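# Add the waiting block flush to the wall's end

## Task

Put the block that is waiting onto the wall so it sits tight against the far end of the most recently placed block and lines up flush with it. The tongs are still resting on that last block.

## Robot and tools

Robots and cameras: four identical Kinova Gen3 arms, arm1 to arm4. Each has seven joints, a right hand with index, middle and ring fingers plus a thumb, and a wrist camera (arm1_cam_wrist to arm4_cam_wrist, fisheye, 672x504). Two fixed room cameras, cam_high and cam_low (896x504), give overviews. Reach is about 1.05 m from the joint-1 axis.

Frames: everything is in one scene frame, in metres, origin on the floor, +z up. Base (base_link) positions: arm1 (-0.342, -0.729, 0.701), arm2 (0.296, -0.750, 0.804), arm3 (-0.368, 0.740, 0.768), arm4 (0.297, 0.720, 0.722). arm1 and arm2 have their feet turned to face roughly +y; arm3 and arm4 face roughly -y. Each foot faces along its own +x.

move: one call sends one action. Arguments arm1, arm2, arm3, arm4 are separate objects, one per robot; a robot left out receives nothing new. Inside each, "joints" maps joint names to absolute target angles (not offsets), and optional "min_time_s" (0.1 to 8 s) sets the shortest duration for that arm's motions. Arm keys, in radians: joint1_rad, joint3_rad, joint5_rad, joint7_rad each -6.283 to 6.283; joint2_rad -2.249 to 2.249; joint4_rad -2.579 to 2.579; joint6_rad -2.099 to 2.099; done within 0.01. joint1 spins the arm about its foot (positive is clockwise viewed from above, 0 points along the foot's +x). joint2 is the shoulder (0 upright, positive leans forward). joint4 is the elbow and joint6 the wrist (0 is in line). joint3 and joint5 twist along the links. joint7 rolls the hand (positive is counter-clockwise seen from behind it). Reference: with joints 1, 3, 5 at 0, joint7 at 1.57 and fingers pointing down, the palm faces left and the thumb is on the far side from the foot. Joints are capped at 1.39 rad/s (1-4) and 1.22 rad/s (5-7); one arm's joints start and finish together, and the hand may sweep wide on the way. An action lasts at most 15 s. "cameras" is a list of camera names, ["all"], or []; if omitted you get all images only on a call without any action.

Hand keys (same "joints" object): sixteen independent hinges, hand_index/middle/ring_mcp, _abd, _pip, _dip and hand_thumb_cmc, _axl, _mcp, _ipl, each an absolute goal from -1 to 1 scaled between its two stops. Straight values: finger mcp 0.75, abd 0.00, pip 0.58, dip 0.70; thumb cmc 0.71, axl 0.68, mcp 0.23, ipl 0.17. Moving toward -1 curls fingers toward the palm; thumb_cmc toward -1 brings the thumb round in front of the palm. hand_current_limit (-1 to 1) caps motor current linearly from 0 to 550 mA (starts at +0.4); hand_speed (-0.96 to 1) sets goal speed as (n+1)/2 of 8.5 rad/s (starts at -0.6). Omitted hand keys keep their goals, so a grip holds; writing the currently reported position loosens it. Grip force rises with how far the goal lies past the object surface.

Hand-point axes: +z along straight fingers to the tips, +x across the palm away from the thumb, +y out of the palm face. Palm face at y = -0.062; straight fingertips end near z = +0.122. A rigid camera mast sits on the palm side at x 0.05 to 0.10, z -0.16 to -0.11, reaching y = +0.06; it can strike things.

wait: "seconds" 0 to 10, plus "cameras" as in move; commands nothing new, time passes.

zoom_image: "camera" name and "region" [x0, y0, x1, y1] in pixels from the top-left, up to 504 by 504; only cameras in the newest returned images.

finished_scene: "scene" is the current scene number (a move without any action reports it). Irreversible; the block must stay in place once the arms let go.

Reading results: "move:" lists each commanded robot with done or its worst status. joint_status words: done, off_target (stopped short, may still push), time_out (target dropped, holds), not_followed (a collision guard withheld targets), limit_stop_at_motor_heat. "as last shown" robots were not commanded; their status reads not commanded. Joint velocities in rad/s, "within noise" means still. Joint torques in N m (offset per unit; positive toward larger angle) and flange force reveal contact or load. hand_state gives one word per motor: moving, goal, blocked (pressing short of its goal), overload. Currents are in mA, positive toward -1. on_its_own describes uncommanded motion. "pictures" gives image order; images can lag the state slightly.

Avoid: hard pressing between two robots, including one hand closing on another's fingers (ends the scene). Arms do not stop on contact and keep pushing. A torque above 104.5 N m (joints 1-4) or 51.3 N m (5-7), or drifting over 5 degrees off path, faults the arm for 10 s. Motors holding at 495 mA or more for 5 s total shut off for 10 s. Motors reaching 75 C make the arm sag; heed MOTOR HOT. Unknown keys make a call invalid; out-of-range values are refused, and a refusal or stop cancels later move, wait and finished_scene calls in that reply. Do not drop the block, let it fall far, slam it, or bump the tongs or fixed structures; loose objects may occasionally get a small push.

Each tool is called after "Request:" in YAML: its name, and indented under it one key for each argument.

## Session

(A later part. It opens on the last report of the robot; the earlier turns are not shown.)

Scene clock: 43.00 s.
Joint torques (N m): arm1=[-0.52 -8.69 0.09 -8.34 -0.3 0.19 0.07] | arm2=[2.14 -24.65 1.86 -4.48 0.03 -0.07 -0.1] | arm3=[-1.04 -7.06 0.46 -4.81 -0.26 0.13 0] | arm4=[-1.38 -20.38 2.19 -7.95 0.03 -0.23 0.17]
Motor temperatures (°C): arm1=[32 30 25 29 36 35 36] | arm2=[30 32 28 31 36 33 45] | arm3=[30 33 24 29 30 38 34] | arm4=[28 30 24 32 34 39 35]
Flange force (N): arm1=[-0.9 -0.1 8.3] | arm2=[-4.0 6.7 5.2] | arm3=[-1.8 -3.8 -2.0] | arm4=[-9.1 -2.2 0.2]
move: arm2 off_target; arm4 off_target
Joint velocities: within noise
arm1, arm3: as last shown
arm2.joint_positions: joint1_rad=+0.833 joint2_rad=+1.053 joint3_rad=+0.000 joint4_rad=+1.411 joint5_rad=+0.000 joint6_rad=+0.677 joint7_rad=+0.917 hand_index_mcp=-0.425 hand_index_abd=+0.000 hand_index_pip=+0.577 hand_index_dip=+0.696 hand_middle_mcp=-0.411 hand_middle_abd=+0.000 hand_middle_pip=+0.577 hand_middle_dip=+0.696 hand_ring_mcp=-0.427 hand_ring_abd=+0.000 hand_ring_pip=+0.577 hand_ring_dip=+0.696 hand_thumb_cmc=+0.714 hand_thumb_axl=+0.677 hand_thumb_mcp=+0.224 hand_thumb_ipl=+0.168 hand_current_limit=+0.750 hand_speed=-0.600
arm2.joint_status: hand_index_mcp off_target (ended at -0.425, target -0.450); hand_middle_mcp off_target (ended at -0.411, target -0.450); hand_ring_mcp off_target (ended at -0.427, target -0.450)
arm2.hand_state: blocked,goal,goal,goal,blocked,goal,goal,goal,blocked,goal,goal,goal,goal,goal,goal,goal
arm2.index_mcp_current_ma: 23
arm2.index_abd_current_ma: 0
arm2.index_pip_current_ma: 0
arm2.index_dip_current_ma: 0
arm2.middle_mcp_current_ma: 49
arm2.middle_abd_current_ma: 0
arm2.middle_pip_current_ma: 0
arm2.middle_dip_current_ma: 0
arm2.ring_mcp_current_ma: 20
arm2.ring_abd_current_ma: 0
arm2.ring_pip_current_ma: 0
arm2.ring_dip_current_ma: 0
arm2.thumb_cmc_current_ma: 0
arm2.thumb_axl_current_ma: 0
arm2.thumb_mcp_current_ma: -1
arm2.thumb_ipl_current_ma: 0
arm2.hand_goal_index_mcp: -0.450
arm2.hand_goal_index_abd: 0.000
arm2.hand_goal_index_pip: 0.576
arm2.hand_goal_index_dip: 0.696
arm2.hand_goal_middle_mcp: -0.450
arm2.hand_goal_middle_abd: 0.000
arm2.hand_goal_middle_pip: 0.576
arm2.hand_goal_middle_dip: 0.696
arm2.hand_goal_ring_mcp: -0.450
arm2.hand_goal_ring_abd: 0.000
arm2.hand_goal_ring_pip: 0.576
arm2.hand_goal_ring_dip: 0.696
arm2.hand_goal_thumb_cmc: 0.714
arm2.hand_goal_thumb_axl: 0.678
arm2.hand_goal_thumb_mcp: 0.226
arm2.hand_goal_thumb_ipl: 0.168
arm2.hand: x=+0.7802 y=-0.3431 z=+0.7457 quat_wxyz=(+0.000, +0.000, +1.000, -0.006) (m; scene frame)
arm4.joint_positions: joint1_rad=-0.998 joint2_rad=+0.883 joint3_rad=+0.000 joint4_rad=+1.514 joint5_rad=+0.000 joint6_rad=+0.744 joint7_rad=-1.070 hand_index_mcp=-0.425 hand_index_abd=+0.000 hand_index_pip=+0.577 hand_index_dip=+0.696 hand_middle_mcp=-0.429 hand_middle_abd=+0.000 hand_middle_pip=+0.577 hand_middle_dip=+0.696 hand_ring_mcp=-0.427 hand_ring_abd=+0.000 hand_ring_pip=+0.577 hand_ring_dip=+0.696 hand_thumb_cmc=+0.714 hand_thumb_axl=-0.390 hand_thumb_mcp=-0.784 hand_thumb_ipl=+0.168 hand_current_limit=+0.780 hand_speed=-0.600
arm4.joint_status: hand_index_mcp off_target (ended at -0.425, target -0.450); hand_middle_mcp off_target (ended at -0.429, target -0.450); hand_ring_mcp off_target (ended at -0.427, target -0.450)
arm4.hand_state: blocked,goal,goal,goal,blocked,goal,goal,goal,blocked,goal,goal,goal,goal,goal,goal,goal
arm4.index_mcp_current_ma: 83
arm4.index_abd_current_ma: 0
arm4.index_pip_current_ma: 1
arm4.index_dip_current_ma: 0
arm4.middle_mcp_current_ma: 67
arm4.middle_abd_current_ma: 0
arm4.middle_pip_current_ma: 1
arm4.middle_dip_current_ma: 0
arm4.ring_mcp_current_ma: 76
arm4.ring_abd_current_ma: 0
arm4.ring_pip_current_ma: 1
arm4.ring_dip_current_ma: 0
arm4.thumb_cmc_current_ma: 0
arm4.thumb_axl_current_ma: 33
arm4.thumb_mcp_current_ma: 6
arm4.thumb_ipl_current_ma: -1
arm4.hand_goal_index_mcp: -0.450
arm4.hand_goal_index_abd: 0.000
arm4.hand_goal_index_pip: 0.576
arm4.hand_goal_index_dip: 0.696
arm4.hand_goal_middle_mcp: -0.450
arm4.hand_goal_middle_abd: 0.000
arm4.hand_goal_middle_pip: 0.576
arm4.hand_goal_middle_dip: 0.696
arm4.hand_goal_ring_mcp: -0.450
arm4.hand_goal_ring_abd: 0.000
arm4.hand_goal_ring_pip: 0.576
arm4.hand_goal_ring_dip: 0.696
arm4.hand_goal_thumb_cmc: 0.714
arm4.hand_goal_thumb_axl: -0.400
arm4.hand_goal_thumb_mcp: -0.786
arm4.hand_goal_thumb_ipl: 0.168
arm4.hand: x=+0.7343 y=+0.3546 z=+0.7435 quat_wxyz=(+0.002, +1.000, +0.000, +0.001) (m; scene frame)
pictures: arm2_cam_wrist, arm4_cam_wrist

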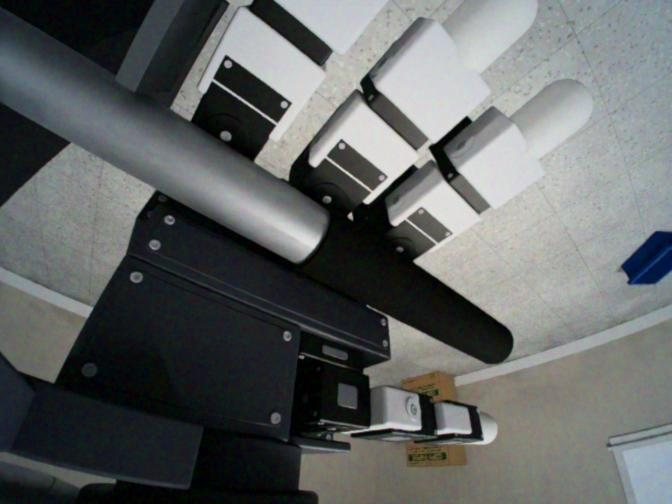

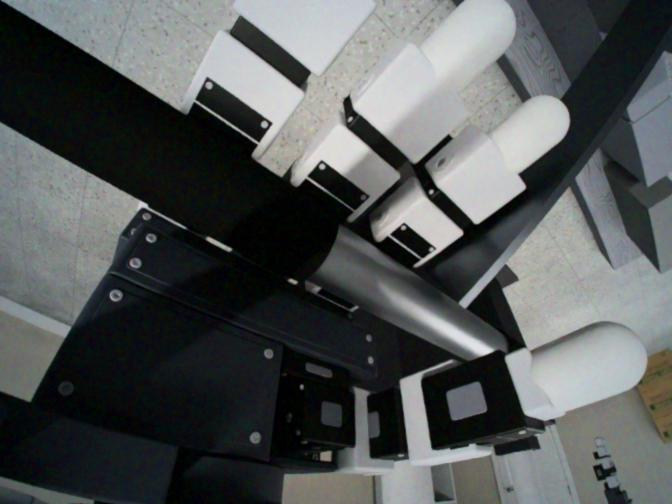

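Request:
move:
  arm2: {"joints": {"joint1_rad": 0.8257, "joint2_rad": 1.0574, "joint4_rad": 1.3999, "joint6_rad": 0.6843, "joint7_rad": 0.9091}, "min_time_s": 0.8}
  arm4: {"joints": {"joint1_rad": -0.9935, "joint2_rad": 0.8846, "joint4_rad": 1.5096, "joint6_rad": 0.7474, "joint7_rad": -1.0658}, "min_time_s": 0.8}

Request:
move:
  arm2: {"joints": {"hand_index_dip": 0, "hand_middle_dip": 0, "hand_ring_dip": 0, "hand_index_pip": -0.4, "hand_middle_pip": -0.4, "hand_ring_pip": -0.4}}
  arm4: {"joints": {"hand_index_dip": 0, "hand_middle_dip": 0, "hand_ring_dip": 0, "hand_index_pip": -0.4, "hand_middle_pip": -0.4, "hand_ring_pip": -0.4}}
  cameras: ["arm2_cam_wrist", "arm4_cam_wrist"]

Scene clock: 46.17 s.
Joint torques (N m): arm1=[-0.45 -8.69 0.07 -8.34 -0.29 0.17 0.04] | arm2=[-7.87 -21.29 -7.12 -6.27 -1.99 -1.9 0.39] | arm3=[-1 -7.09 0.42 -4.85 -0.25 0.13 -0.03] | arm4=[-1.38 -20.47 2.2 -7.99 0.03 -0.22 0.2]
Motor temperatures (°C): arm1=[32 30 25 29 36 35 36] | arm2=[30 32 28 31 36 33 45] | arm3=[30 33 24 29 30 38 34] | arm4=[28 30 24 32 34 39 35]
Flange force (N): arm1=[-0.9 -0.1 8.3] | arm2=[-8.1 -11.0 -4.6] | arm3=[-1.8 -3.9 -1.9] | arm4=[-9.1 -2.4 0.3]
move: arm2 done; arm4 done
Joint velocities: within noise
arm1, arm3: as last shown
arm2.joint_positions: joint1_rad=+0.826 joint2_rad=+1.057 joint3_rad=+0.000 joint4_rad=+1.400 joint5_rad=+0.000 joint6_rad=+0.684 joint7_rad=+0.909 hand_index_mcp=-0.428 hand_index_abd=+0.000 hand_index_pip=+0.577 hand_index_dip=+0.696 hand_middle_mcp=-0.425 hand_middle_abd=+0.000 hand_middle_pip=+0.577 hand_middle_dip=+0.696 hand_ring_mcp=-0.428 hand_ring_abd=+0.000 hand_ring_pip=+0.577 hand_ring_dip=+0.696 hand_thumb_cmc=+0.714 hand_thumb_axl=+0.677 hand_thumb_mcp=+0.224 hand_thumb_ipl=+0.168 hand_current_limit=+0.750 hand_speed=-0.600
arm2.joint_status: all done
arm2.hand_state: blocked,goal,goal,goal,blocked,goal,goal,goal,blocked,goal,goal,goal,goal,goal,goal,goal
arm2.index_mcp_current_ma: 18
arm2.index_abd_current_ma: 0
arm2.index_pip_current_ma: 0
arm2.index_dip_current_ma: 0
arm2.middle_mcp_current_ma: 24
arm2.middle_abd_current_ma: 0
arm2.middle_pip_current_ma: 0
arm2.middle_dip_current_ma: 0
arm2.ring_mcp_current_ma: 19
arm2.ring_abd_current_ma: 0
arm2.ring_pip_current_ma: 0
arm2.ring_dip_current_ma: 0
arm2.thumb_cmc_current_ma: 0
arm2.thumb_axl_current_ma: 0
arm2.thumb_mcp_current_ma: -1
arm2.thumb_ipl_current_ma: 0
arm2.hand_goal_index_mcp: -0.450
arm2.hand_goal_index_abd: 0.000
arm2.hand_goal_index_pip: 0.576
arm2.hand_goal_index_dip: 0.696
arm2.hand_goal_middle_mcp: -0.450
arm2.hand_goal_middle_abd: 0.000
arm2.hand_goal_middle_pip: 0.576
arm2.hand_goal_middle_dip: 0.696
arm2.hand_goal_ring_mcp: -0.450
arm2.hand_goal_ring_abd: 0.000
arm2.hand_goal_ring_pip: 0.576
arm2.hand_goal_ring_dip: 0.696
arm2.hand_goal_thumb_cmc: 0.714
arm2.hand_goal_thumb_axl: 0.678
arm2.hand_goal_thumb_mcp: 0.226
arm2.hand_goal_thumb_ipl: 0.168
arm2.hand: x=+0.7799 y=-0.3381 z=+0.7457 quat_wxyz=(+0.000, +0.000, +1.000, -0.006) (m; scene frame)
arm4.joint_positions: joint1_rad=-0.994 joint2_rad=+0.885 joint3_rad=+0.000 joint4_rad=+1.510 joint5_rad=+0.000 joint6_rad=+0.747 joint7_rad=-1.066 hand_index_mcp=-0.425 hand_index_abd=+0.000 hand_index_pip=+0.577 hand_index_dip=+0.696 hand_middle_mcp=-0.429 hand_middle_abd=+0.000 hand_middle_pip=+0.577 hand_middle_dip=+0.696 hand_ring_mcp=-0.427 hand_ring_abd=+0.000 hand_ring_pip=+0.577 hand_ring_dip=+0.696 hand_thumb_cmc=+0.714 hand_thumb_axl=-0.390 hand_thumb_mcp=-0.784 hand_thumb_ipl=+0.168 hand_current_limit=+0.780 hand_speed=-0.600
arm4.joint_status: all done
arm4.hand_state: blocked,goal,goal,goal,blocked,goal,goal,goal,blocked,goal,goal,goal,goal,goal,goal,goal
arm4.index_mcp_current_ma: 83
arm4.index_abd_current_ma: 0
arm4.index_pip_current_ma: 1
arm4.index_dip_current_ma: 0
arm4.middle_mcp_current_ma: 67
arm4.middle_abd_current_ma: 0
arm4.middle_pip_current_ma: 1
arm4.middle_dip_current_ma: 0
arm4.ring_mcp_current_ma: 76
arm4.ring_abd_current_ma: 0
arm4.ring_pip_current_ma: 1
arm4.ring_dip_current_ma: 0
arm4.thumb_cmc_current_ma: 0
arm4.thumb_axl_current_ma: 33
arm4.thumb_mcp_current_ma: 6
arm4.thumb_ipl_current_ma: -1
arm4.hand_goal_index_mcp: -0.450
arm4.hand_goal_index_abd: 0.000
arm4.hand_goal_index_pip: 0.576
arm4.hand_goal_index_dip: 0.696
arm4.hand_goal_middle_mcp: -0.450
arm4.hand_goal_middle_abd: 0.000
arm4.hand_goal_middle_pip: 0.576
arm4.hand_goal_middle_dip: 0.696
arm4.hand_goal_ring_mcp: -0.450
arm4.hand_goal_ring_abd: 0.000
arm4.hand_goal_ring_pip: 0.576
arm4.hand_goal_ring_dip: 0.696
arm4.hand_goal_thumb_cmc: 0.714
arm4.hand_goal_thumb_axl: -0.400
arm4.hand_goal_thumb_mcp: -0.786
arm4.hand_goal_thumb_ipl: 0.168
arm4.hand: x=+0.7341 y=+0.3521 z=+0.7435 quat_wxyz=(+0.002, +1.000, +0.000, +0.001) (m; scene frame)
pictures: none

Scene clock: 47.33 s.
Joint torques (N m): arm1=[-0.41 -8.68 0.13 -8.34 -0.3 0.2 0.06] | arm2=[-8 -21.25 -7.25 -6.26 -2.04 -1.9 0.41] | arm3=[-0.99 -7.11 0.41 -4.87 -0.24 0.11 -0.03] | arm4=[-1.39 -20.48 2.14 -7.99 -0.01 -0.21 0.19]
Motor temperatures (°C): arm1=[32 30 25 29 36 35 36] | arm2=[30 32 28 31 36 33 45] | arm3=[30 33 24 29 30 38 34] | arm4=[28 30 24 32 34 39 35]
Flange force (N): arm1=[-0.6 -0.2 8.4] | arm2=[-8.2 -11.2 -4.7] | arm3=[-1.8 -3.9 -1.9] | arm4=[-9.1 -2.3 0.4]
move: arm2 done; arm4 done
Joint velocities: within noise
arm1, arm3: as last shown
arm2.joint_positions: joint1_rad=+0.826 joint2_rad=+1.057 joint3_rad=+0.000 joint4_rad=+1.400 joint5_rad=+0.000 joint6_rad=+0.684 joint7_rad=+0.909 hand_index_mcp=-0.429 hand_index_abd=+0.000 hand_index_pip=-0.395 hand_index_dip=+0.002 hand_middle_mcp=-0.425 hand_middle_abd=+0.000 hand_middle_pip=-0.396 hand_middle_dip=+0.002 hand_ring_mcp=-0.430 hand_ring_abd=+0.000 hand_ring_pip=-0.395 hand_ring_dip=+0.002 hand_thumb_cmc=+0.714 hand_thumb_axl=+0.677 hand_thumb_mcp=+0.224 hand_thumb_ipl=+0.168 hand_current_limit=+0.750 hand_speed=-0.600
arm2.joint_status: all done
arm2.hand_state: blocked,goal,goal,goal,blocked,goal,goal,goal,goal,goal,goal,goal,goal,goal,goal,goal
arm2.index_mcp_current_ma: 18
arm2.index_abd_current_ma: 0
arm2.index_pip_current_ma: 2
arm2.index_dip_current_ma: 0
arm2.middle_mcp_current_ma: 23
arm2.middle_abd_current_ma: 0
arm2.middle_pip_current_ma: 1
arm2.middle_dip_current_ma: 0
arm2.ring_mcp_current_ma: 16
arm2.ring_abd_current_ma: 0
arm2.ring_pip_current_ma: 1
arm2.ring_dip_current_ma: 0
arm2.thumb_cmc_current_ma: 0
arm2.thumb_axl_current_ma: 0
arm2.thumb_mcp_current_ma: -1
arm2.thumb_ipl_current_ma: 0
arm2.hand_goal_index_mcp: -0.450
arm2.hand_goal_index_abd: 0.000
arm2.hand_goal_index_pip: -0.400
arm2.hand_goal_index_dip: 0.000
arm2.hand_goal_middle_mcp: -0.450
arm2.hand_goal_middle_abd: 0.000
arm2.hand_goal_middle_pip: -0.400
arm2.hand_goal_middle_dip: 0.000
arm2.hand_goal_ring_mcp: -0.450
arm2.hand_goal_ring_abd: 0.000
arm2.hand_goal_ring_pip: -0.400
arm2.hand_goal_ring_dip: 0.000
arm2.hand_goal_thumb_cmc: 0.714
arm2.hand_goal_thumb_axl: 0.678
arm2.hand_goal_thumb_mcp: 0.226
arm2.hand_goal_thumb_ipl: 0.168
arm2.hand: x=+0.7799 y=-0.3380 z=+0.7457 quat_wxyz=(+0.000, +0.000, +1.000, -0.006) (m; scene frame)
arm4.joint_positions: joint1_rad=-0.994 joint2_rad=+0.885 joint3_rad=+0.000 joint4_rad=+1.510 joint5_rad=+0.000 joint6_rad=+0.747 joint7_rad=-1.066 hand_index_mcp=-0.428 hand_index_abd=+0.000 hand_index_pip=-0.395 hand_index_dip=+0.002 hand_middle_mcp=-0.431 hand_middle_abd=+0.000 hand_middle_pip=-0.395 hand_middle_dip=+0.002 hand_ring_mcp=-0.429 hand_ring_abd=+0.000 hand_ring_pip=-0.395 hand_ring_dip=+0.003 hand_thumb_cmc=+0.714 hand_thumb_axl=-0.390 hand_thumb_mcp=-0.784 hand_thumb_ipl=+0.168 hand_current_limit=+0.780 hand_speed=-0.600
arm4.joint_status: all done
arm4.hand_state: blocked,goal,goal,goal,goal,goal,goal,goal,blocked,goal,goal,goal,goal,goal,goal,goal
arm4.index_mcp_current_ma: 73
arm4.index_abd_current_ma: 0
arm4.index_pip_current_ma: 12
arm4.index_dip_current_ma: 5
arm4.middle_mcp_current_ma: 59
arm4.middle_abd_current_ma: 0
arm4.middle_pip_current_ma: 11
arm4.middle_dip_current_ma: 4
arm4.ring_mcp_current_ma: 67
arm4.ring_abd_current_ma: 0
arm4.ring_pip_current_ma: 11
arm4.ring_dip_current_ma: 6
arm4.thumb_cmc_current_ma: 0
arm4.thumb_axl_current_ma: 33
arm4.thumb_mcp_current_ma: 6
arm4.thumb_ipl_current_ma: -1
arm4.hand_goal_index_mcp: -0.450
arm4.hand_goal_index_abd: 0.000
arm4.hand_goal_index_pip: -0.400
arm4.hand_goal_index_dip: 0.000
arm4.hand_goal_middle_mcp: -0.450
arm4.hand_goal_middle_abd: 0.000
arm4.hand_goal_middle_pip: -0.400
arm4.hand_goal_middle_dip: 0.000
arm4.hand_goal_ring_mcp: -0.450
arm4.hand_goal_ring_abd: 0.000
arm4.hand_goal_ring_pip: -0.400
arm4.hand_goal_ring_dip: 0.000
arm4.hand_goal_thumb_cmc: 0.714
arm4.hand_goal_thumb_axl: -0.400
arm4.hand_goal_thumb_mcp: -0.786
arm4.hand_goal_thumb_ipl: 0.168
arm4.hand: x=+0.7341 y=+0.3521 z=+0.7435 quat_wxyz=(+0.002, +1.000, +0.000, +0.001) (m; scene frame)
pictures: arm2_cam_wrist, arm4_cam_wrist

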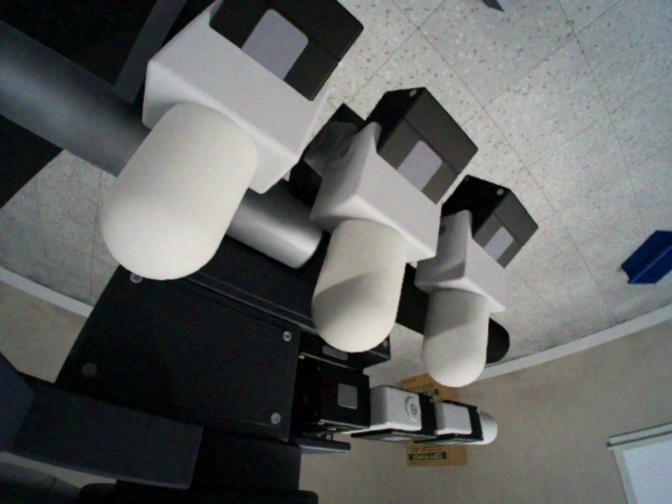

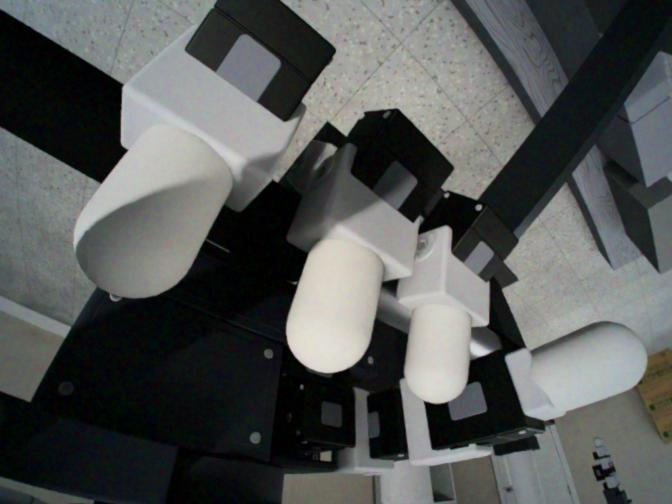

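Request:
move:
  arm2: {"joints": {"joint1_rad": 0.8287, "joint2_rad": 1.0558, "joint4_rad": 1.4045, "joint6_rad": 0.6813, "joint7_rad": 0.9121}, "min_time_s": 0.6}

Request:
move:
  arm2: {"joints": {"hand_index_mcp": -0.52, "hand_middle_mcp": -0.52, "hand_ring_mcp": -0.52, "hand_index_pip": -0.8, "hand_middle_pip": -0.8, "hand_ring_pip": -0.8}}
  arm4: {"joints": {"hand_index_mcp": -0.52, "hand_middle_mcp": -0.52, "hand_ring_mcp": -0.52, "hand_index_pip": -0.8, "hand_middle_pip": -0.8, "hand_ring_pip": -0.8}}
  cameras: ["arm2_cam_wrist", "arm4_cam_wrist", "cam_high"]

Request:
zoom_image:
  camera: "cam_high"
  region: [330, 290, 590, 430]

Scene clock: 49.73 s.
Joint torques (N m): arm1=[-0.53 -8.74 0.15 -8.4 -0.28 0.21 0.07] | arm2=[0.81 -23.95 0.6 -4.16 -0.2 0.07 0.07] | arm3=[-1.05 -7.04 0.4 -4.87 -0.24 0.15 -0.02] | arm4=[-1.4 -20.43 2.16 -7.93 0.01 -0.22 0.21]
Motor temperatures (°C): arm1=[32 30 25 29 36 35 36] | arm2=[30 32 28 31 36 33 45] | arm3=[30 33 24 29 30 38 34] | arm4=[28 30 24 32 34 39 35]
Flange force (N): arm1=[-0.8 -0.1 8.6] | arm2=[-5.2 5.1 4.1] | arm3=[-1.9 -4.1 -1.9] | arm4=[-9.0 -2.2 0.3]
move: arm2 done
Joint velocities: within noise
arm1, arm3, arm4: as last shown
arm2.joint_positions: joint1_rad=+0.829 joint2_rad=+1.056 joint3_rad=+0.000 joint4_rad=+1.404 joint5_rad=+0.000 joint6_rad=+0.681 joint7_rad=+0.912 hand_index_mcp=-0.429 hand_index_abd=+0.000 hand_index_pip=-0.395 hand_index_dip=+0.002 hand_middle_mcp=-0.425 hand_middle_abd=-0.002 hand_middle_pip=-0.396 hand_middle_dip=+0.002 hand_ring_mcp=-0.430 hand_ring_abd=+0.000 hand_ring_pip=-0.395 hand_ring_dip=+0.002 hand_thumb_cmc=+0.714 hand_thumb_axl=+0.677 hand_thumb_mcp=+0.224 hand_thumb_ipl=+0.168 hand_current_limit=+0.750 hand_speed=-0.600
arm2.joint_status: all done
arm2.hand_state: blocked,goal,goal,goal,blocked,goal,goal,goal,goal,goal,goal,goal,goal,goal,goal,goal
arm2.index_mcp_current_ma: 17
arm2.index_abd_current_ma: 0
arm2.index_pip_current_ma: 2
arm2.index_dip_current_ma: 0
arm2.middle_mcp_current_ma: 23
arm2.middle_abd_current_ma: 0
arm2.middle_pip_current_ma: 1
arm2.middle_dip_current_ma: 0
arm2.ring_mcp_current_ma: 16
arm2.ring_abd_current_ma: 0
arm2.ring_pip_current_ma: 1
arm2.ring_dip_current_ma: 0
arm2.thumb_cmc_current_ma: 0
arm2.thumb_axl_current_ma: 0
arm2.thumb_mcp_current_ma: -1
arm2.thumb_ipl_current_ma: 0
arm2.hand_goal_index_mcp: -0.450
arm2.hand_goal_index_abd: 0.000
arm2.hand_goal_index_pip: -0.400
arm2.hand_goal_index_dip: 0.000
arm2.hand_goal_middle_mcp: -0.450
arm2.hand_goal_middle_abd: 0.000
arm2.hand_goal_middle_pip: -0.400
arm2.hand_goal_middle_dip: 0.000
arm2.hand_goal_ring_mcp: -0.450
arm2.hand_goal_ring_abd: 0.000
arm2.hand_goal_ring_pip: -0.400
arm2.hand_goal_ring_dip: 0.000
arm2.hand_goal_thumb_cmc: 0.714
arm2.hand_goal_thumb_axl: 0.678
arm2.hand_goal_thumb_mcp: 0.226
arm2.hand_goal_thumb_ipl: 0.168
arm2.hand: x=+0.7800 y=-0.3400 z=+0.7458 quat_wxyz=(+0.000, +0.000, +1.000, -0.006) (m; scene frame)
pictures: none

Scene clock: 50.47 s.
Joint torques (N m): arm1=[-0.43 -8.75 0.1 -8.37 -0.25 0.2 0.03] | arm2=[9.54 -24.2 8.55 -1.28 1.58 2 -0.48] | arm3=[-1.01 -7.13 0.46 -4.83 -0.25 0.14 0.01] | arm4=[-11.96 -23.79 -8.09 -5.86 -3.64 1.82 0.05]
Motor temperatures (°C): arm1=[32 30 25 29 36 35 36] | arm2=[30 32 28 31 36 33 45] | arm3=[30 33 24 29 30 38 34] | arm4=[28 30 24 32 34 39 35]
Flange force (N): arm1=[-0.8 0.0 8.6] | arm2=[-2.4 20.8 8.5] | arm3=[-1.7 -3.7 -1.8] | arm4=[-11.0 19.8 9.7]
move: arm2 off_target; arm4 off_target
Joint velocities: within noise
arm1, arm3: as last shown
arm2.joint_positions: joint1_rad=+0.829 joint2_rad=+1.056 joint3_rad=+0.000 joint4_rad=+1.405 joint5_rad=+0.000 joint6_rad=+0.681 joint7_rad=+0.912 hand_index_mcp=-0.482 hand_index_abd=+0.000 hand_index_pip=-0.677 hand_index_dip=+0.002 hand_middle_mcp=-0.473 hand_middle_abd=-0.006 hand_middle_pip=-0.694 hand_middle_dip=+0.002 hand_ring_mcp=-0.484 hand_ring_abd=+0.000 hand_ring_pip=-0.714 hand_ring_dip=+0.020 hand_thumb_cmc=+0.714 hand_thumb_axl=+0.677 hand_thumb_mcp=+0.224 hand_thumb_ipl=+0.168 hand_current_limit=+0.750 hand_speed=-0.600
arm2.joint_status: hand_index_mcp off_target (ended at -0.482, target -0.520); hand_index_pip off_target (ended at -0.677, target -0.800); hand_middle_mcp off_target (ended at -0.473, target -0.520); hand_middle_pip off_target (ended at -0.694, target -0.800); hand_ring_mcp off_target (ended at -0.484, target -0.520); hand_ring_pip off_target (ended at -0.714, target -0.800)
arm2.hand_state: blocked,goal,blocked,goal,blocked,goal,blocked,goal,blocked,goal,blocked,blocked,goal,goal,goal,goal
arm2.index_mcp_current_ma: 47
arm2.index_abd_current_ma: 0
arm2.index_pip_current_ma: 303
arm2.index_dip_current_ma: 0
arm2.middle_mcp_current_ma: 67
arm2.middle_abd_current_ma: -1
arm2.middle_pip_current_ma: 237
arm2.middle_dip_current_ma: 0
arm2.ring_mcp_current_ma: 42
arm2.ring_abd_current_ma: 0
arm2.ring_pip_current_ma: 165
arm2.ring_dip_current_ma: 15
arm2.thumb_cmc_current_ma: 0
arm2.thumb_axl_current_ma: 0
arm2.thumb_mcp_current_ma: -1
arm2.thumb_ipl_current_ma: 0
arm2.hand_goal_index_mcp: -0.520
arm2.hand_goal_index_abd: 0.000
arm2.hand_goal_index_pip: -0.800
arm2.hand_goal_index_dip: 0.000
arm2.hand_goal_middle_mcp: -0.520
arm2.hand_goal_middle_abd: 0.000
arm2.hand_goal_middle_pip: -0.800
arm2.hand_goal_middle_dip: 0.000
arm2.hand_goal_ring_mcp: -0.520
arm2.hand_goal_ring_abd: 0.000
arm2.hand_goal_ring_pip: -0.800
arm2.hand_goal_ring_dip: 0.000
arm2.hand_goal_thumb_cmc: 0.714
arm2.hand_goal_thumb_axl: 0.678
arm2.hand_goal_thumb_mcp: 0.226
arm2.hand_goal_thumb_ipl: 0.168
arm2.hand: x=+0.7800 y=-0.3400 z=+0.7458 quat_wxyz=(+0.000, +0.000, +1.000, -0.006) (m; scene frame)
arm4.joint_positions: joint1_rad=-0.993 joint2_rad=+0.885 joint3_rad=+0.000 joint4_rad=+1.510 joint5_rad=+0.000 joint6_rad=+0.747 joint7_rad=-1.066 hand_index_mcp=-0.482 hand_index_abd=-0.003 hand_index_pip=-0.700 hand_index_dip=+0.002 hand_middle_mcp=-0.451 hand_middle_abd=+0.003 hand_middle_pip=-0.678 hand_middle_dip=+0.002 hand_ring_mcp=-0.450 hand_ring_abd=-0.002 hand_ring_pip=-0.683 hand_ring_dip=+0.003 hand_thumb_cmc=+0.718 hand_thumb_axl=-0.390 hand_thumb_mcp=-0.783 hand_thumb_ipl=+0.168 hand_current_limit=+0.780 hand_speed=-0.600
arm4.joint_status: hand_index_mcp off_target (ended at -0.482, target -0.520); hand_index_pip off_target (ended at -0.700, target -0.800); hand_middle_mcp off_target (ended at -0.451, target -0.520); hand_middle_pip off_target (ended at -0.678, target -0.800); hand_ring_mcp off_target (ended at -0.450, target -0.520); hand_ring_pip off_target (ended at -0.683, target -0.800)
arm4.hand_state: blocked,goal,blocked,goal,blocked,goal,blocked,goal,blocked,goal,blocked,goal,goal,goal,goal,goal
arm4.index_mcp_current_ma: 135
arm4.index_abd_current_ma: -6
arm4.index_pip_current_ma: 396
arm4.index_dip_current_ma: 4
arm4.middle_mcp_current_ma: 277
arm4.middle_abd_current_ma: 5
arm4.middle_pip_current_ma: 490
arm4.middle_dip_current_ma: 4
arm4.ring_mcp_current_ma: 283
arm4.ring_abd_current_ma: -4
arm4.ring_pip_current_ma: 478
arm4.ring_dip_current_ma: 5
arm4.thumb_cmc_current_ma: 10
arm4.thumb_axl_current_ma: 32
arm4.thumb_mcp_current_ma: 9
arm4.thumb_ipl_current_ma: -1
arm4.hand_goal_index_mcp: -0.520
arm4.hand_goal_index_abd: 0.000
arm4.hand_goal_index_pip: -0.800
arm4.hand_goal_index_dip: 0.000
arm4.hand_goal_middle_mcp: -0.520
arm4.hand_goal_middle_abd: 0.000
arm4.hand_goal_middle_pip: -0.800
arm4.hand_goal_middle_dip: 0.000
arm4.hand_goal_ring_mcp: -0.520
arm4.hand_goal_ring_abd: 0.000
arm4.hand_goal_ring_pip: -0.800
arm4.hand_goal_ring_dip: 0.000
arm4.hand_goal_thumb_cmc: 0.714
arm4.hand_goal_thumb_axl: -0.400
arm4.hand_goal_thumb_mcp: -0.786
arm4.hand_goal_thumb_ipl: 0.168
arm4.hand: x=+0.7341 y=+0.3520 z=+0.7435 quat_wxyz=(+0.002, +1.000, +0.000, +0.001) (m; scene frame)
pictures: arm2_cam_wrist, arm4_cam_wrist, cam_high

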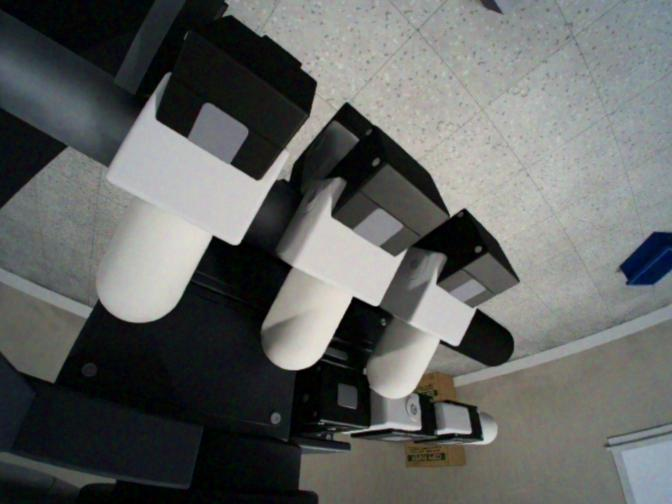

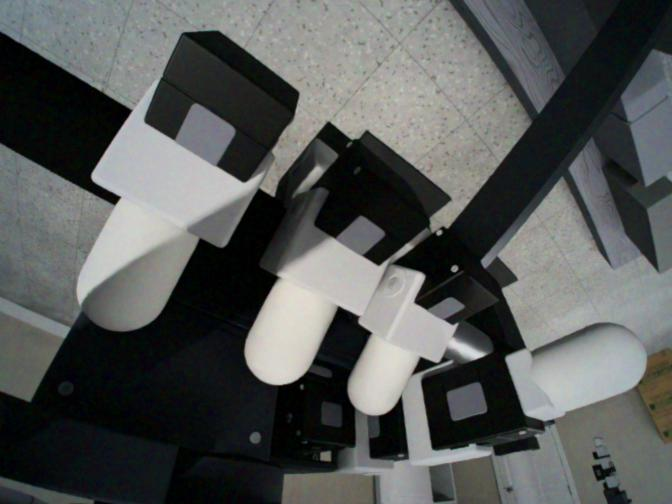

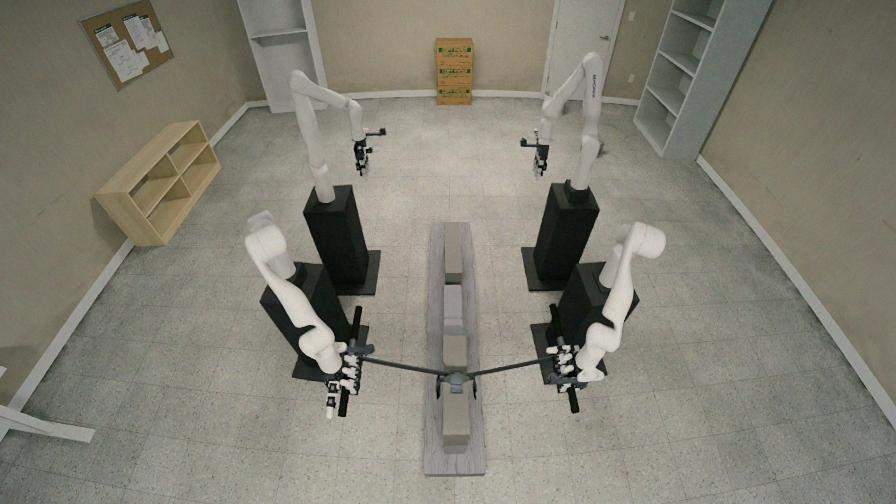

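Scaled by 1.938 from the camera's 896x504 image, which has a finer 1280x720 frame.

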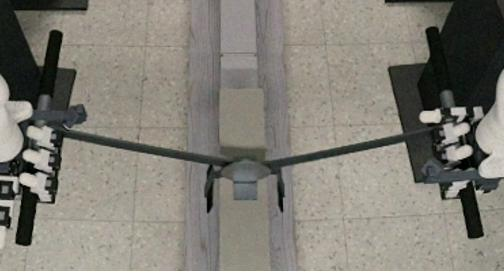

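Request:
move:
  arm2: {"joints": {"joint1_rad": 0.8284, "joint2_rad": 0.9777, "joint4_rad": 1.4101, "joint6_rad": 0.7538, "joint7_rad": 0.9118, "hand_index_pip": -0.75, "hand_middle_pip": -0.76}, "min_time_s": 2.5}
  arm4: {"joints": {"joint1_rad": -0.9932, "joint2_rad": 0.8178, "joint4_rad": 1.4924, "joint6_rad": 0.8314, "joint7_rad": -1.0655, "hand_index_pip": -0.75, "hand_middle_pip": -0.72, "hand_ring_pip": -0.72}, "min_time_s": 2.5}
  cameras: ["cam_high", "cam_low"]

Request:
zoom_image:
  camera: "cam_high"
  region: [330, 290, 590, 430]

Request:
zoom_image:
  camera: "cam_low"
  region: [400, 210, 560, 310]

Scene clock: 59.40 s.
Joint torques (N m): arm1=[-0.44 -8.72 0.09 -8.32 -0.3 0.22 0.06] | arm2=[9.58 -28.84 7.76 -2.37 1.48 3.25 -0.08] | arm3=[-1.02 -7.08 0.43 -4.88 -0.22 0.14 0] | arm4=[-9.71 -26.66 -4.96 -8.01 -2.01 2.42 0.52]
Motor temperatures (°C): arm1=[32 30 25 29 36 35 36] | arm2=[30 32 28 31 36 33 45] | arm3=[30 33 24 29 30 38 34] | arm4=[28 30 24 32 34 39 35]
Flange force (N): arm1=[-0.7 0.0 8.5] | arm2=[-4.1 23.0 18.3] | arm3=[-1.8 -4.0 -1.8] | arm4=[-10.0 14.3 17.0]
move: arm2 off_target; arm4 off_target
Joint velocities: within noise
arm1.joint_positions: joint1_rad=-0.499 joint2_rad=+0.028 joint3_rad=+0.000 joint4_rad=+2.260 joint5_rad=+0.000 joint6_rad=+0.854 joint7_rad=-0.510 hand_index_mcp=+0.753 hand_index_abd=+0.000 hand_index_pip=+0.577 hand_index_dip=+0.696 hand_middle_mcp=+0.753 hand_middle_abd=+0.000 hand_middle_pip=+0.577 hand_middle_dip=+0.696 hand_ring_mcp=+0.753 hand_ring_abd=+0.000 hand_ring_pip=+0.577 hand_ring_dip=+0.696 hand_thumb_cmc=+0.714 hand_thumb_axl=-0.388 hand_thumb_mcp=-0.784 hand_thumb_ipl=+0.168 hand_current_limit=+0.750 hand_speed=-0.600
arm1.joint_status: not commanded
arm1.hand_state: goal,goal,goal,goal,goal,goal,goal,goal,goal,goal,goal,goal,goal,goal,goal,goal
arm1.index_mcp_current_ma: 0
arm1.index_abd_current_ma: 0
arm1.index_pip_current_ma: 0
arm1.index_dip_current_ma: 0
arm1.middle_mcp_current_ma: 0
arm1.middle_abd_current_ma: 0
arm1.middle_pip_current_ma: 0
arm1.middle_dip_current_ma: 0
arm1.ring_mcp_current_ma: 0
arm1.ring_abd_current_ma: 0
arm1.ring_pip_current_ma: 0
arm1.ring_dip_current_ma: 0
arm1.thumb_cmc_current_ma: 0
arm1.thumb_axl_current_ma: 18
arm1.thumb_mcp_current_ma: 1
arm1.thumb_ipl_current_ma: 0
arm1.hand_goal_index_mcp: 0.754
arm1.hand_goal_index_abd: 0.000
arm1.hand_goal_index_pip: 0.576
arm1.hand_goal_index_dip: 0.696
arm1.hand_goal_middle_mcp: 0.754
arm1.hand_goal_middle_abd: 0.000
arm1.hand_goal_middle_pip: 0.576
arm1.hand_goal_middle_dip: 0.696
arm1.hand_goal_ring_mcp: 0.754
arm1.hand_goal_ring_abd: 0.000
arm1.hand_goal_ring_pip: 0.576
arm1.hand_goal_ring_dip: 0.696
arm1.hand_goal_thumb_cmc: 0.714
arm1.hand_goal_thumb_axl: -0.400
arm1.hand_goal_thumb_mcp: -0.786
arm1.hand_goal_thumb_ipl: 0.168
arm1.hand: x=-0.4186 y=-0.4165 z=+0.9002 quat_wxyz=(+0.000, +0.000, +1.000, +0.003) (m; scene frame)
arm2.joint_positions: joint1_rad=+0.828 joint2_rad=+0.978 joint3_rad=+0.000 joint4_rad=+1.410 joint5_rad=+0.000 joint6_rad=+0.754 joint7_rad=+0.912 hand_index_mcp=-0.480 hand_index_abd=+0.006 hand_index_pip=-0.688 hand_index_dip=+0.007 hand_middle_mcp=-0.460 hand_middle_abd=-0.012 hand_middle_pip=-0.698 hand_middle_dip=+0.002 hand_ring_mcp=-0.420 hand_ring_abd=+0.004 hand_ring_pip=-0.762 hand_ring_dip=+0.002 hand_thumb_cmc=+0.716 hand_thumb_axl=+0.677 hand_thumb_mcp=+0.224 hand_thumb_ipl=+0.168 hand_current_limit=+0.750 hand_speed=-0.600
arm2.joint_status: hand_index_pip off_target (ended at -0.688, target -0.750); hand_middle_pip off_target (ended at -0.698, target -0.760); the others done
arm2.hand_state: blocked,goal,blocked,goal,blocked,goal,blocked,goal,blocked,goal,blocked,goal,goal,goal,goal,goal
arm2.index_mcp_current_ma: 51
arm2.index_abd_current_ma: 1
arm2.index_pip_current_ma: 95
arm2.index_dip_current_ma: 3
arm2.middle_mcp_current_ma: 100
arm2.middle_abd_current_ma: -5
arm2.middle_pip_current_ma: 97
arm2.middle_dip_current_ma: 0
arm2.ring_mcp_current_ma: 237
arm2.ring_abd_current_ma: 1
arm2.ring_pip_current_ma: 41
arm2.ring_dip_current_ma: 0
arm2.thumb_cmc_current_ma: 0
arm2.thumb_axl_current_ma: 0
arm2.thumb_mcp_current_ma: -1
arm2.thumb_ipl_current_ma: 0
arm2.hand_goal_index_mcp: -0.520
arm2.hand_goal_index_abd: 0.000
arm2.hand_goal_index_pip: -0.750
arm2.hand_goal_index_dip: 0.000
arm2.hand_goal_middle_mcp: -0.520
arm2.hand_goal_middle_abd: 0.000
arm2.hand_goal_middle_pip: -0.760
arm2.hand_goal_middle_dip: 0.000
arm2.hand_goal_ring_mcp: -0.520
arm2.hand_goal_ring_abd: 0.000
arm2.hand_goal_ring_pip: -0.800
arm2.hand_goal_ring_dip: 0.000
arm2.hand_goal_thumb_cmc: 0.714
arm2.hand_goal_thumb_axl: 0.678
arm2.hand_goal_thumb_mcp: 0.226
arm2.hand_goal_thumb_ipl: 0.168
arm2.on_its_own: hand_ring_pip moved -0.048 toward your old target -0.800
arm2.hand: x=+0.7798 y=-0.3395 z=+0.7887 quat_wxyz=(+0.000, +0.000, +1.000, -0.006) (m; scene frame)
arm3.joint_positions: joint1_rad=+0.191 joint2_rad=+0.196 joint3_rad=+0.000 joint4_rad=+2.381 joint5_rad=+0.000 joint6_rad=+0.564 joint7_rad=+0.201 hand_index_mcp=+0.753 hand_index_abd=+0.000 hand_index_pip=+0.577 hand_index_dip=+0.696 hand_middle_mcp=+0.753 hand_middle_abd=+0.000 hand_middle_pip=+0.577 hand_middle_dip=+0.696 hand_ring_mcp=+0.753 hand_ring_abd=+0.000 hand_ring_pip=+0.577 hand_ring_dip=+0.696 hand_thumb_cmc=+0.714 hand_thumb_axl=+0.677 hand_thumb_mcp=+0.224 hand_thumb_ipl=+0.168 hand_current_limit=+0.750 hand_speed=-0.600
arm3.joint_status: not commanded
arm3.hand_state: goal,goal,goal,goal,goal,goal,goal,goal,goal,goal,goal,goal,goal,goal,goal,goal
arm3.index_mcp_current_ma: 0
arm3.index_abd_current_ma: 0
arm3.index_pip_current_ma: 0
arm3.index_dip_current_ma: 0
arm3.middle_mcp_current_ma: 0
arm3.middle_abd_current_ma: 0
arm3.middle_pip_current_ma: 0
arm3.middle_dip_current_ma: 0
arm3.ring_mcp_current_ma: 0
arm3.ring_abd_current_ma: 0
arm3.ring_pip_current_ma: 0
arm3.ring_dip_current_ma: 0
arm3.thumb_cmc_current_ma: 0
arm3.thumb_axl_current_ma: 0
arm3.thumb_mcp_current_ma: -3
arm3.thumb_ipl_current_ma: 0
arm3.hand_goal_index_mcp: 0.754
arm3.hand_goal_index_abd: 0.000
arm3.hand_goal_index_pip: 0.576
arm3.hand_goal_index_dip: 0.696
arm3.hand_goal_middle_mcp: 0.754
arm3.hand_goal_middle_abd: 0.000
arm3.hand_goal_middle_pip: 0.576
arm3.hand_goal_middle_dip: 0.696
arm3.hand_goal_ring_mcp: 0.754
arm3.hand_goal_ring_abd: 0.000
arm3.hand_goal_ring_pip: 0.576
arm3.hand_goal_ring_dip: 0.696
arm3.hand_goal_thumb_cmc: 0.714
arm3.hand_goal_thumb_axl: 0.678
arm3.hand_goal_thumb_mcp: 0.226
arm3.hand_goal_thumb_ipl: 0.168
arm3.hand: x=-0.4661 y=+0.4151 z=+0.8969 quat_wxyz=(-0.001, +1.000, +0.000, +0.002) (m; scene frame)
arm4.joint_positions: joint1_rad=-0.993 joint2_rad=+0.818 joint3_rad=+0.000 joint4_rad=+1.492 joint5_rad=+0.000 joint6_rad=+0.831 joint7_rad=-1.065 hand_index_mcp=-0.425 hand_index_abd=-0.005 hand_index_pip=-0.717 hand_index_dip=+0.002 hand_middle_mcp=-0.450 hand_middle_abd=+0.007 hand_middle_pip=-0.676 hand_middle_dip=+0.002 hand_ring_mcp=-0.469 hand_ring_abd=-0.014 hand_ring_pip=-0.685 hand_ring_dip=+0.003 hand_thumb_cmc=+0.717 hand_thumb_axl=-0.390 hand_thumb_mcp=-0.784 hand_thumb_ipl=+0.168 hand_current_limit=+0.780 hand_speed=-0.600
arm4.joint_status: hand_index_pip off_target (ended at -0.717, target -0.750); hand_middle_pip off_target (ended at -0.676, target -0.720); hand_ring_pip off_target (ended at -0.685, target -0.720); the others done
arm4.hand_state: blocked,goal,blocked,goal,blocked,goal,blocked,goal,blocked,goal,blocked,goal,goal,goal,goal,goal
arm4.index_mcp_current_ma: 401
arm4.index_abd_current_ma: -10
arm4.index_pip_current_ma: 108
arm4.index_dip_current_ma: 4
arm4.middle_mcp_current_ma: 281
arm4.middle_abd_current_ma: 14
arm4.middle_pip_current_ma: 148
arm4.middle_dip_current_ma: 4
arm4.ring_mcp_current_ma: 190
arm4.ring_abd_current_ma: -33
arm4.ring_pip_current_ma: 113
arm4.ring_dip_current_ma: 5
arm4.thumb_cmc_current_ma: 6
arm4.thumb_axl_current_ma: 32
arm4.thumb_mcp_current_ma: 6
arm4.thumb_ipl_current_ma: -1
arm4.hand_goal_index_mcp: -0.520
arm4.hand_goal_index_abd: 0.000
arm4.hand_goal_index_pip: -0.750
arm4.hand_goal_index_dip: 0.000
arm4.hand_goal_middle_mcp: -0.520
arm4.hand_goal_middle_abd: 0.000
arm4.hand_goal_middle_pip: -0.720
arm4.hand_goal_middle_dip: 0.000
arm4.hand_goal_ring_mcp: -0.520
arm4.hand_goal_ring_abd: 0.000
arm4.hand_goal_ring_pip: -0.720
arm4.hand_goal_ring_dip: 0.000
arm4.hand_goal_thumb_cmc: 0.714
arm4.hand_goal_thumb_axl: -0.400
arm4.hand_goal_thumb_mcp: -0.786
arm4.hand_goal_thumb_ipl: 0.168
arm4.hand: x=+0.7341 y=+0.3521 z=+0.7834 quat_wxyz=(+0.002, +1.000, +0.000, +0.001) (m; scene frame)
pictures: cam_high, cam_low

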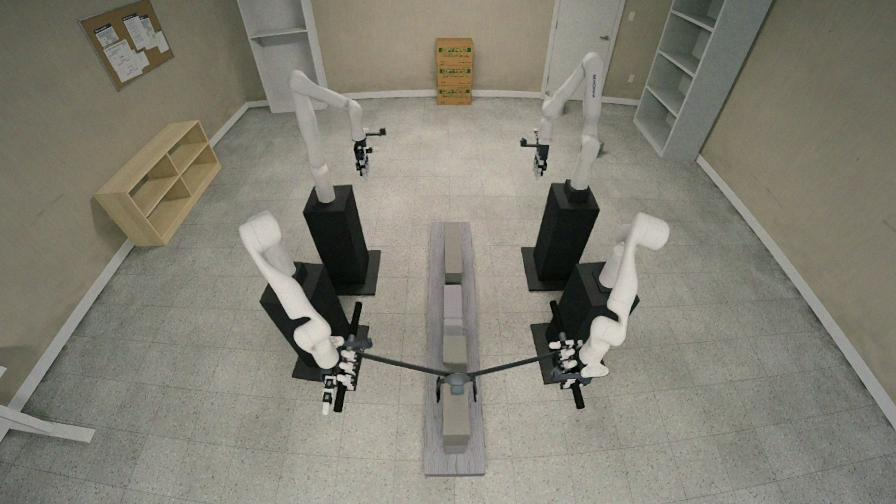

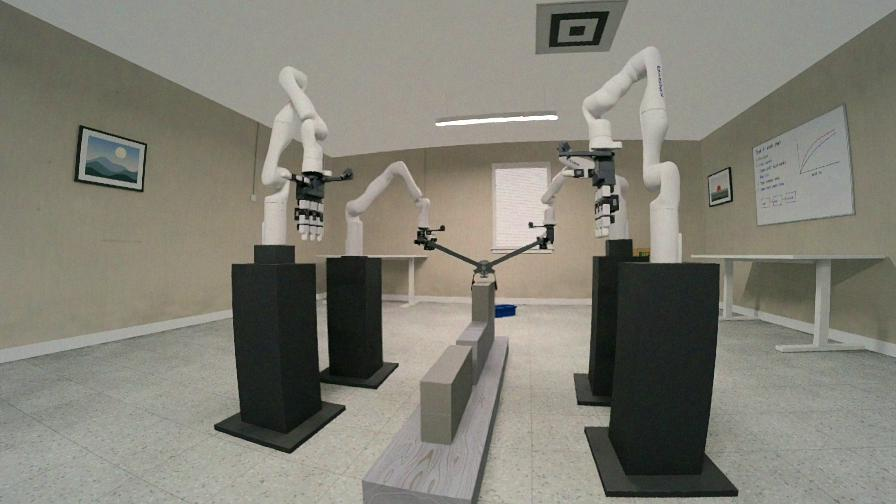

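Scaled by 1.938 from the camera's 896x504 image, which has a finer 1280x720 frame.

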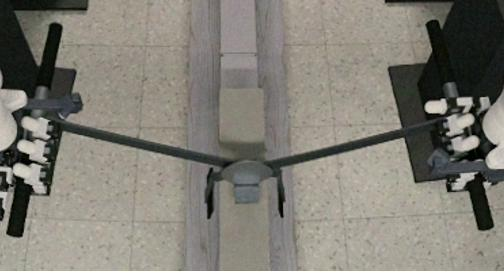

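Scaled by 3.150 from the camera's 896x504 image, which has a finer 1280x720 frame.

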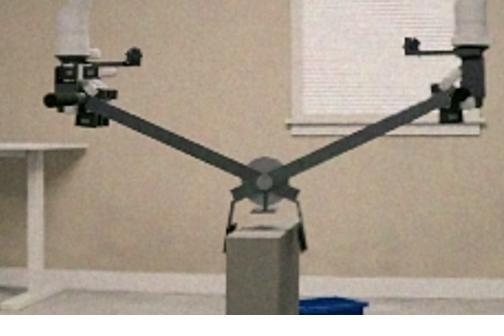

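Request:
move:
  arm2: {"joints": {"joint1_rad": 0.7067, "joint2_rad": 0.867, "joint4_rad": 1.7138, "joint6_rad": 0.5608, "joint7_rad": 0.7901}, "min_time_s": 1.8}
  arm4: {"joints": {"joint1_rad": -0.8907, "joint2_rad": 0.6883, "joint4_rad": 1.7961, "joint6_rad": 0.6572, "joint7_rad": -0.963}, "min_time_s": 1.8}

Request:
move:
  arm2: {"joints": {"joint1_rad": 0.5578, "joint2_rad": 0.795, "joint4_rad": 1.939, "joint6_rad": 0.4076, "joint7_rad": 0.6412}, "min_time_s": 1.8}
  arm4: {"joints": {"joint1_rad": -0.7586, "joint2_rad": 0.5939, "joint4_rad": 2.0265, "joint6_rad": 0.5212, "joint7_rad": -0.8309}, "min_time_s": 1.8}
  cameras: ["cam_high"]

Request:
zoom_image:
  camera: "cam_high"
  region: [330, 260, 590, 400]

Scene clock: 72.17 s.
Joint torques (N m): arm1=[-0.41 -8.74 0.13 -8.38 -0.27 0.2 0.03] | arm2=[9.34 -23.89 8.54 2.26 1.52 4.28 0.02] | arm3=[-1.06 -7.03 0.43 -4.85 -0.27 0.14 -0.03] | arm4=[-9.54 -21.84 -5.79 -3.81 -2.19 3.52 0.41]
Motor temperatures (°C): arm1=[32 30 25 29 36 35 36] | arm2=[30 32 28 31 36 33 45] | arm3=[30 33 24 29 30 38 34] | arm4=[28 31 24 32 34 39 35]
Flange force (N): arm1=[-0.8 -0.1 8.6] | arm2=[-1.9 26.9 18.3] | arm3=[-2.0 -4.0 -2.0] | arm4=[-8.5 19.2 17.2]
move: arm2 done; arm4 done
Joint velocities: within noise
arm1, arm3: as last shown
arm2.joint_positions: joint1_rad=+0.707 joint2_rad=+0.867 joint3_rad=+0.000 joint4_rad=+1.714 joint5_rad=+0.000 joint6_rad=+0.561 joint7_rad=+0.790 hand_index_mcp=-0.480 hand_index_abd=+0.003 hand_index_pip=-0.688 hand_index_dip=+0.008 hand_middle_mcp=-0.457 hand_middle_abd=-0.012 hand_middle_pip=-0.701 hand_middle_dip=+0.002 hand_ring_mcp=-0.416 hand_ring_abd=+0.007 hand_ring_pip=-0.764 hand_ring_dip=+0.002 hand_thumb_cmc=+0.716 hand_thumb_axl=+0.677 hand_thumb_mcp=+0.224 hand_thumb_ipl=+0.168 hand_current_limit=+0.750 hand_speed=-0.600
arm2.joint_status: all done
arm2.hand_state: blocked,goal,blocked,goal,blocked,goal,blocked,goal,blocked,goal,blocked,goal,goal,goal,goal,goal
arm2.index_mcp_current_ma: 51
arm2.index_abd_current_ma: 1
arm2.index_pip_current_ma: 95
arm2.index_dip_current_ma: 3
arm2.middle_mcp_current_ma: 109
arm2.middle_abd_current_ma: -5
arm2.middle_pip_current_ma: 88
arm2.middle_dip_current_ma: 0
arm2.ring_mcp_current_ma: 254
arm2.ring_abd_current_ma: 2
arm2.ring_pip_current_ma: 39
arm2.ring_dip_current_ma: 0
arm2.thumb_cmc_current_ma: 0
arm2.thumb_axl_current_ma: 0
arm2.thumb_mcp_current_ma: -1
arm2.thumb_ipl_current_ma: 0
arm2.hand_goal_index_mcp: -0.520
arm2.hand_goal_index_abd: 0.000
arm2.hand_goal_index_pip: -0.750
arm2.hand_goal_index_dip: 0.000
arm2.hand_goal_middle_mcp: -0.520
arm2.hand_goal_middle_abd: 0.000
arm2.hand_goal_middle_pip: -0.760
arm2.hand_goal_middle_dip: 0.000
arm2.hand_goal_ring_mcp: -0.520
arm2.hand_goal_ring_abd: 0.000
arm2.hand_goal_ring_pip: -0.800
arm2.hand_goal_ring_dip: 0.000
arm2.hand_goal_thumb_cmc: 0.714
arm2.hand_goal_thumb_axl: 0.678
arm2.hand_goal_thumb_mcp: 0.226
arm2.hand_goal_thumb_ipl: 0.168
arm2.hand: x=+0.6829 y=-0.3393 z=+0.7888 quat_wxyz=(+0.000, +0.000, +1.000, -0.006) (m; scene frame)
arm4.joint_positions: joint1_rad=-0.891 joint2_rad=+0.688 joint3_rad=+0.000 joint4_rad=+1.796 joint5_rad=+0.000 joint6_rad=+0.657 joint7_rad=-0.963 hand_index_mcp=-0.418 hand_index_abd=-0.004 hand_index_pip=-0.725 hand_index_dip=+0.002 hand_middle_mcp=-0.448 hand_middle_abd=+0.007 hand_middle_pip=-0.676 hand_middle_dip=+0.002 hand_ring_mcp=-0.471 hand_ring_abd=-0.014 hand_ring_pip=-0.680 hand_ring_dip=+0.004 hand_thumb_cmc=+0.717 hand_thumb_axl=-0.390 hand_thumb_mcp=-0.784 hand_thumb_ipl=+0.168 hand_current_limit=+0.780 hand_speed=-0.600
arm4.joint_status: all done
arm4.hand_state: blocked,goal,blocked,goal,blocked,goal,blocked,goal,blocked,goal,blocked,goal,goal,goal,goal,goal
arm4.index_mcp_current_ma: 439
arm4.index_abd_current_ma: -8
arm4.index_pip_current_ma: 78
arm4.index_dip_current_ma: 4
arm4.middle_mcp_current_ma: 290
arm4.middle_abd_current_ma: 15
arm4.middle_pip_current_ma: 148
arm4.middle_dip_current_ma: 4
arm4.ring_mcp_current_ma: 183
arm4.ring_abd_current_ma: -33
arm4.ring_pip_current_ma: 133
arm4.ring_dip_current_ma: 10
arm4.thumb_cmc_current_ma: 6
arm4.thumb_axl_current_ma: 32
arm4.thumb_mcp_current_ma: 6
arm4.thumb_ipl_current_ma: -1
arm4.hand_goal_index_mcp: -0.520
arm4.hand_goal_index_abd: 0.000
arm4.hand_goal_index_pip: -0.750
arm4.hand_goal_index_dip: 0.000
arm4.hand_goal_middle_mcp: -0.520
arm4.hand_goal_middle_abd: 0.000
arm4.hand_goal_middle_pip: -0.720
arm4.hand_goal_middle_dip: 0.000
arm4.hand_goal_ring_mcp: -0.520
arm4.hand_goal_ring_abd: 0.000
arm4.hand_goal_ring_pip: -0.720
arm4.hand_goal_ring_dip: 0.000
arm4.hand_goal_thumb_cmc: 0.714
arm4.hand_goal_thumb_axl: -0.400
arm4.hand_goal_thumb_mcp: -0.786
arm4.hand_goal_thumb_ipl: 0.168
arm4.hand: x=+0.6371 y=+0.3523 z=+0.7835 quat_wxyz=(+0.002, +1.000, +0.000, +0.001) (m; scene frame)
pictures: none

Scene clock: 74.30 s.
Joint torques (N m): arm1=[-0.41 -8.72 0.11 -8.4 -0.28 0.14 0.06] | arm2=[7.33 -20.46 6.92 5.22 0.88 4.63 0.02] | arm3=[-1.06 -7.12 0.48 -4.83 -0.23 0.14 -0.01] | arm4=[-7.45 -18.21 -4.23 -0.92 -1.54 3.97 0.29]
Motor temperatures (°C): arm1=[32 30 25 29 36 35 36] | arm2=[30 32 28 31 36 33 45] | arm3=[30 33 24 29 30 38 34] | arm4=[28 31 24 32 34 39 35]
Flange force (N): arm1=[-0.7 -0.3 8.3] | arm2=[-0.1 26.4 18.6] | arm3=[-1.9 -3.8 -1.8] | arm4=[-7.8 19.2 17.5]
move: arm2 done; arm4 done
Joint velocities: within noise
arm1, arm3: as last shown
arm2.joint_positions: joint1_rad=+0.558 joint2_rad=+0.795 joint3_rad=+0.000 joint4_rad=+1.939 joint5_rad=+0.000 joint6_rad=+0.408 joint7_rad=+0.641 hand_index_mcp=-0.480 hand_index_abd=+0.003 hand_index_pip=-0.688 hand_index_dip=+0.008 hand_middle_mcp=-0.457 hand_middle_abd=-0.012 hand_middle_pip=-0.702 hand_middle_dip=+0.002 hand_ring_mcp=-0.414 hand_ring_abd=+0.008 hand_ring_pip=-0.765 hand_ring_dip=+0.002 hand_thumb_cmc=+0.716 hand_thumb_axl=+0.677 hand_thumb_mcp=+0.224 hand_thumb_ipl=+0.168 hand_current_limit=+0.750 hand_speed=-0.600
arm2.joint_status: all done
arm2.hand_state: blocked,goal,blocked,goal,blocked,goal,blocked,goal,blocked,goal,blocked,goal,goal,goal,goal,goal
arm2.index_mcp_current_ma: 51
arm2.index_abd_current_ma: 0
arm2.index_pip_current_ma: 95
arm2.index_dip_current_ma: 3
arm2.middle_mcp_current_ma: 109
arm2.middle_abd_current_ma: -5
arm2.middle_pip_current_ma: 87
arm2.middle_dip_current_ma: 0
arm2.ring_mcp_current_ma: 260
arm2.ring_abd_current_ma: 3
arm2.ring_pip_current_ma: 36
arm2.ring_dip_current_ma: 0
arm2.thumb_cmc_current_ma: 0
arm2.thumb_axl_current_ma: 0
arm2.thumb_mcp_current_ma: -1
arm2.thumb_ipl_current_ma: 0
arm2.hand_goal_index_mcp: -0.520
arm2.hand_goal_index_abd: 0.000
arm2.hand_goal_index_pip: -0.750
arm2.hand_goal_index_dip: 0.000
arm2.hand_goal_middle_mcp: -0.520
arm2.hand_goal_middle_abd: 0.000
arm2.hand_goal_middle_pip: -0.760
arm2.hand_goal_middle_dip: 0.000
arm2.hand_goal_ring_mcp: -0.520
arm2.hand_goal_ring_abd: 0.000
arm2.hand_goal_ring_pip: -0.800
arm2.hand_goal_ring_dip: 0.000
arm2.hand_goal_thumb_cmc: 0.714
arm2.hand_goal_thumb_axl: 0.678
arm2.hand_goal_thumb_mcp: 0.226
arm2.hand_goal_thumb_ipl: 0.168
arm2.hand: x=+0.5928 y=-0.3394 z=+0.7887 quat_wxyz=(+0.000, +0.000, +1.000, -0.006) (m; scene frame)
arm4.joint_positions: joint1_rad=-0.759 joint2_rad=+0.594 joint3_rad=+0.000 joint4_rad=+2.027 joint5_rad=+0.000 joint6_rad=+0.521 joint7_rad=-0.831 hand_index_mcp=-0.416 hand_index_abd=-0.005 hand_index_pip=-0.728 hand_index_dip=+0.002 hand_middle_mcp=-0.448 hand_middle_abd=+0.007 hand_middle_pip=-0.676 hand_middle_dip=+0.002 hand_ring_mcp=-0.472 hand_ring_abd=-0.014 hand_ring_pip=-0.679 hand_ring_dip=+0.005 hand_thumb_cmc=+0.717 hand_thumb_axl=-0.390 hand_thumb_mcp=-0.784 hand_thumb_ipl=+0.168 hand_current_limit=+0.780 hand_speed=-0.600
arm4.joint_status: all done
arm4.hand_state: blocked,goal,blocked,goal,blocked,goal,blocked,goal,blocked,goal,blocked,goal,goal,goal,goal,goal
arm4.index_mcp_current_ma: 451
arm4.index_abd_current_ma: -9
arm4.index_pip_current_ma: 67
arm4.index_dip_current_ma: 4
arm4.middle_mcp_current_ma: 290
arm4.middle_abd_current_ma: 15
arm4.middle_pip_current_ma: 148
arm4.middle_dip_current_ma: 4
arm4.ring_mcp_current_ma: 181
arm4.ring_abd_current_ma: -32
arm4.ring_pip_current_ma: 139
arm4.ring_dip_current_ma: 12
arm4.thumb_cmc_current_ma: 6
arm4.thumb_axl_current_ma: 32
arm4.thumb_mcp_current_ma: 6
arm4.thumb_ipl_current_ma: -1
arm4.hand_goal_index_mcp: -0.520
arm4.hand_goal_index_abd: 0.000
arm4.hand_goal_index_pip: -0.750
arm4.hand_goal_index_dip: 0.000
arm4.hand_goal_middle_mcp: -0.520
arm4.hand_goal_middle_abd: 0.000
arm4.hand_goal_middle_pip: -0.720
arm4.hand_goal_middle_dip: 0.000
arm4.hand_goal_ring_mcp: -0.520
arm4.hand_goal_ring_abd: 0.000
arm4.hand_goal_ring_pip: -0.720
arm4.hand_goal_ring_dip: 0.000
arm4.hand_goal_thumb_cmc: 0.714
arm4.hand_goal_thumb_axl: -0.400
arm4.hand_goal_thumb_mcp: -0.786
arm4.hand_goal_thumb_ipl: 0.168
arm4.hand: x=+0.5470 y=+0.3523 z=+0.7834 quat_wxyz=(+0.002, +1.000, +0.000, +0.001) (m; scene frame)
pictures: cam_high

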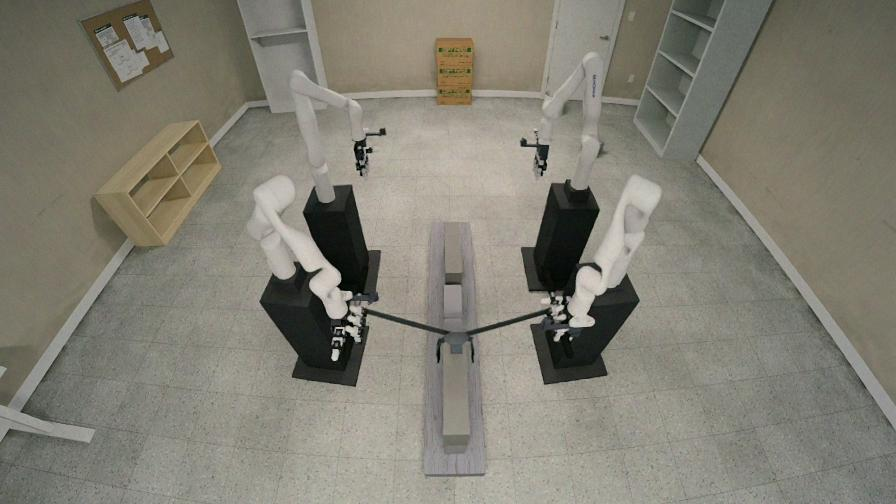

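Scaled by 1.938 from the camera's 896x504 image, which has a finer 1280x720 frame.

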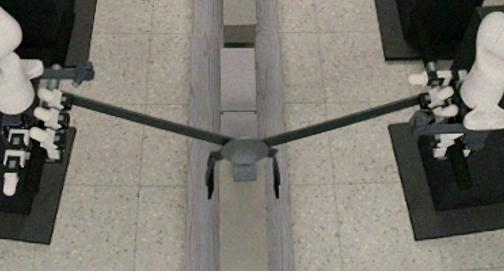

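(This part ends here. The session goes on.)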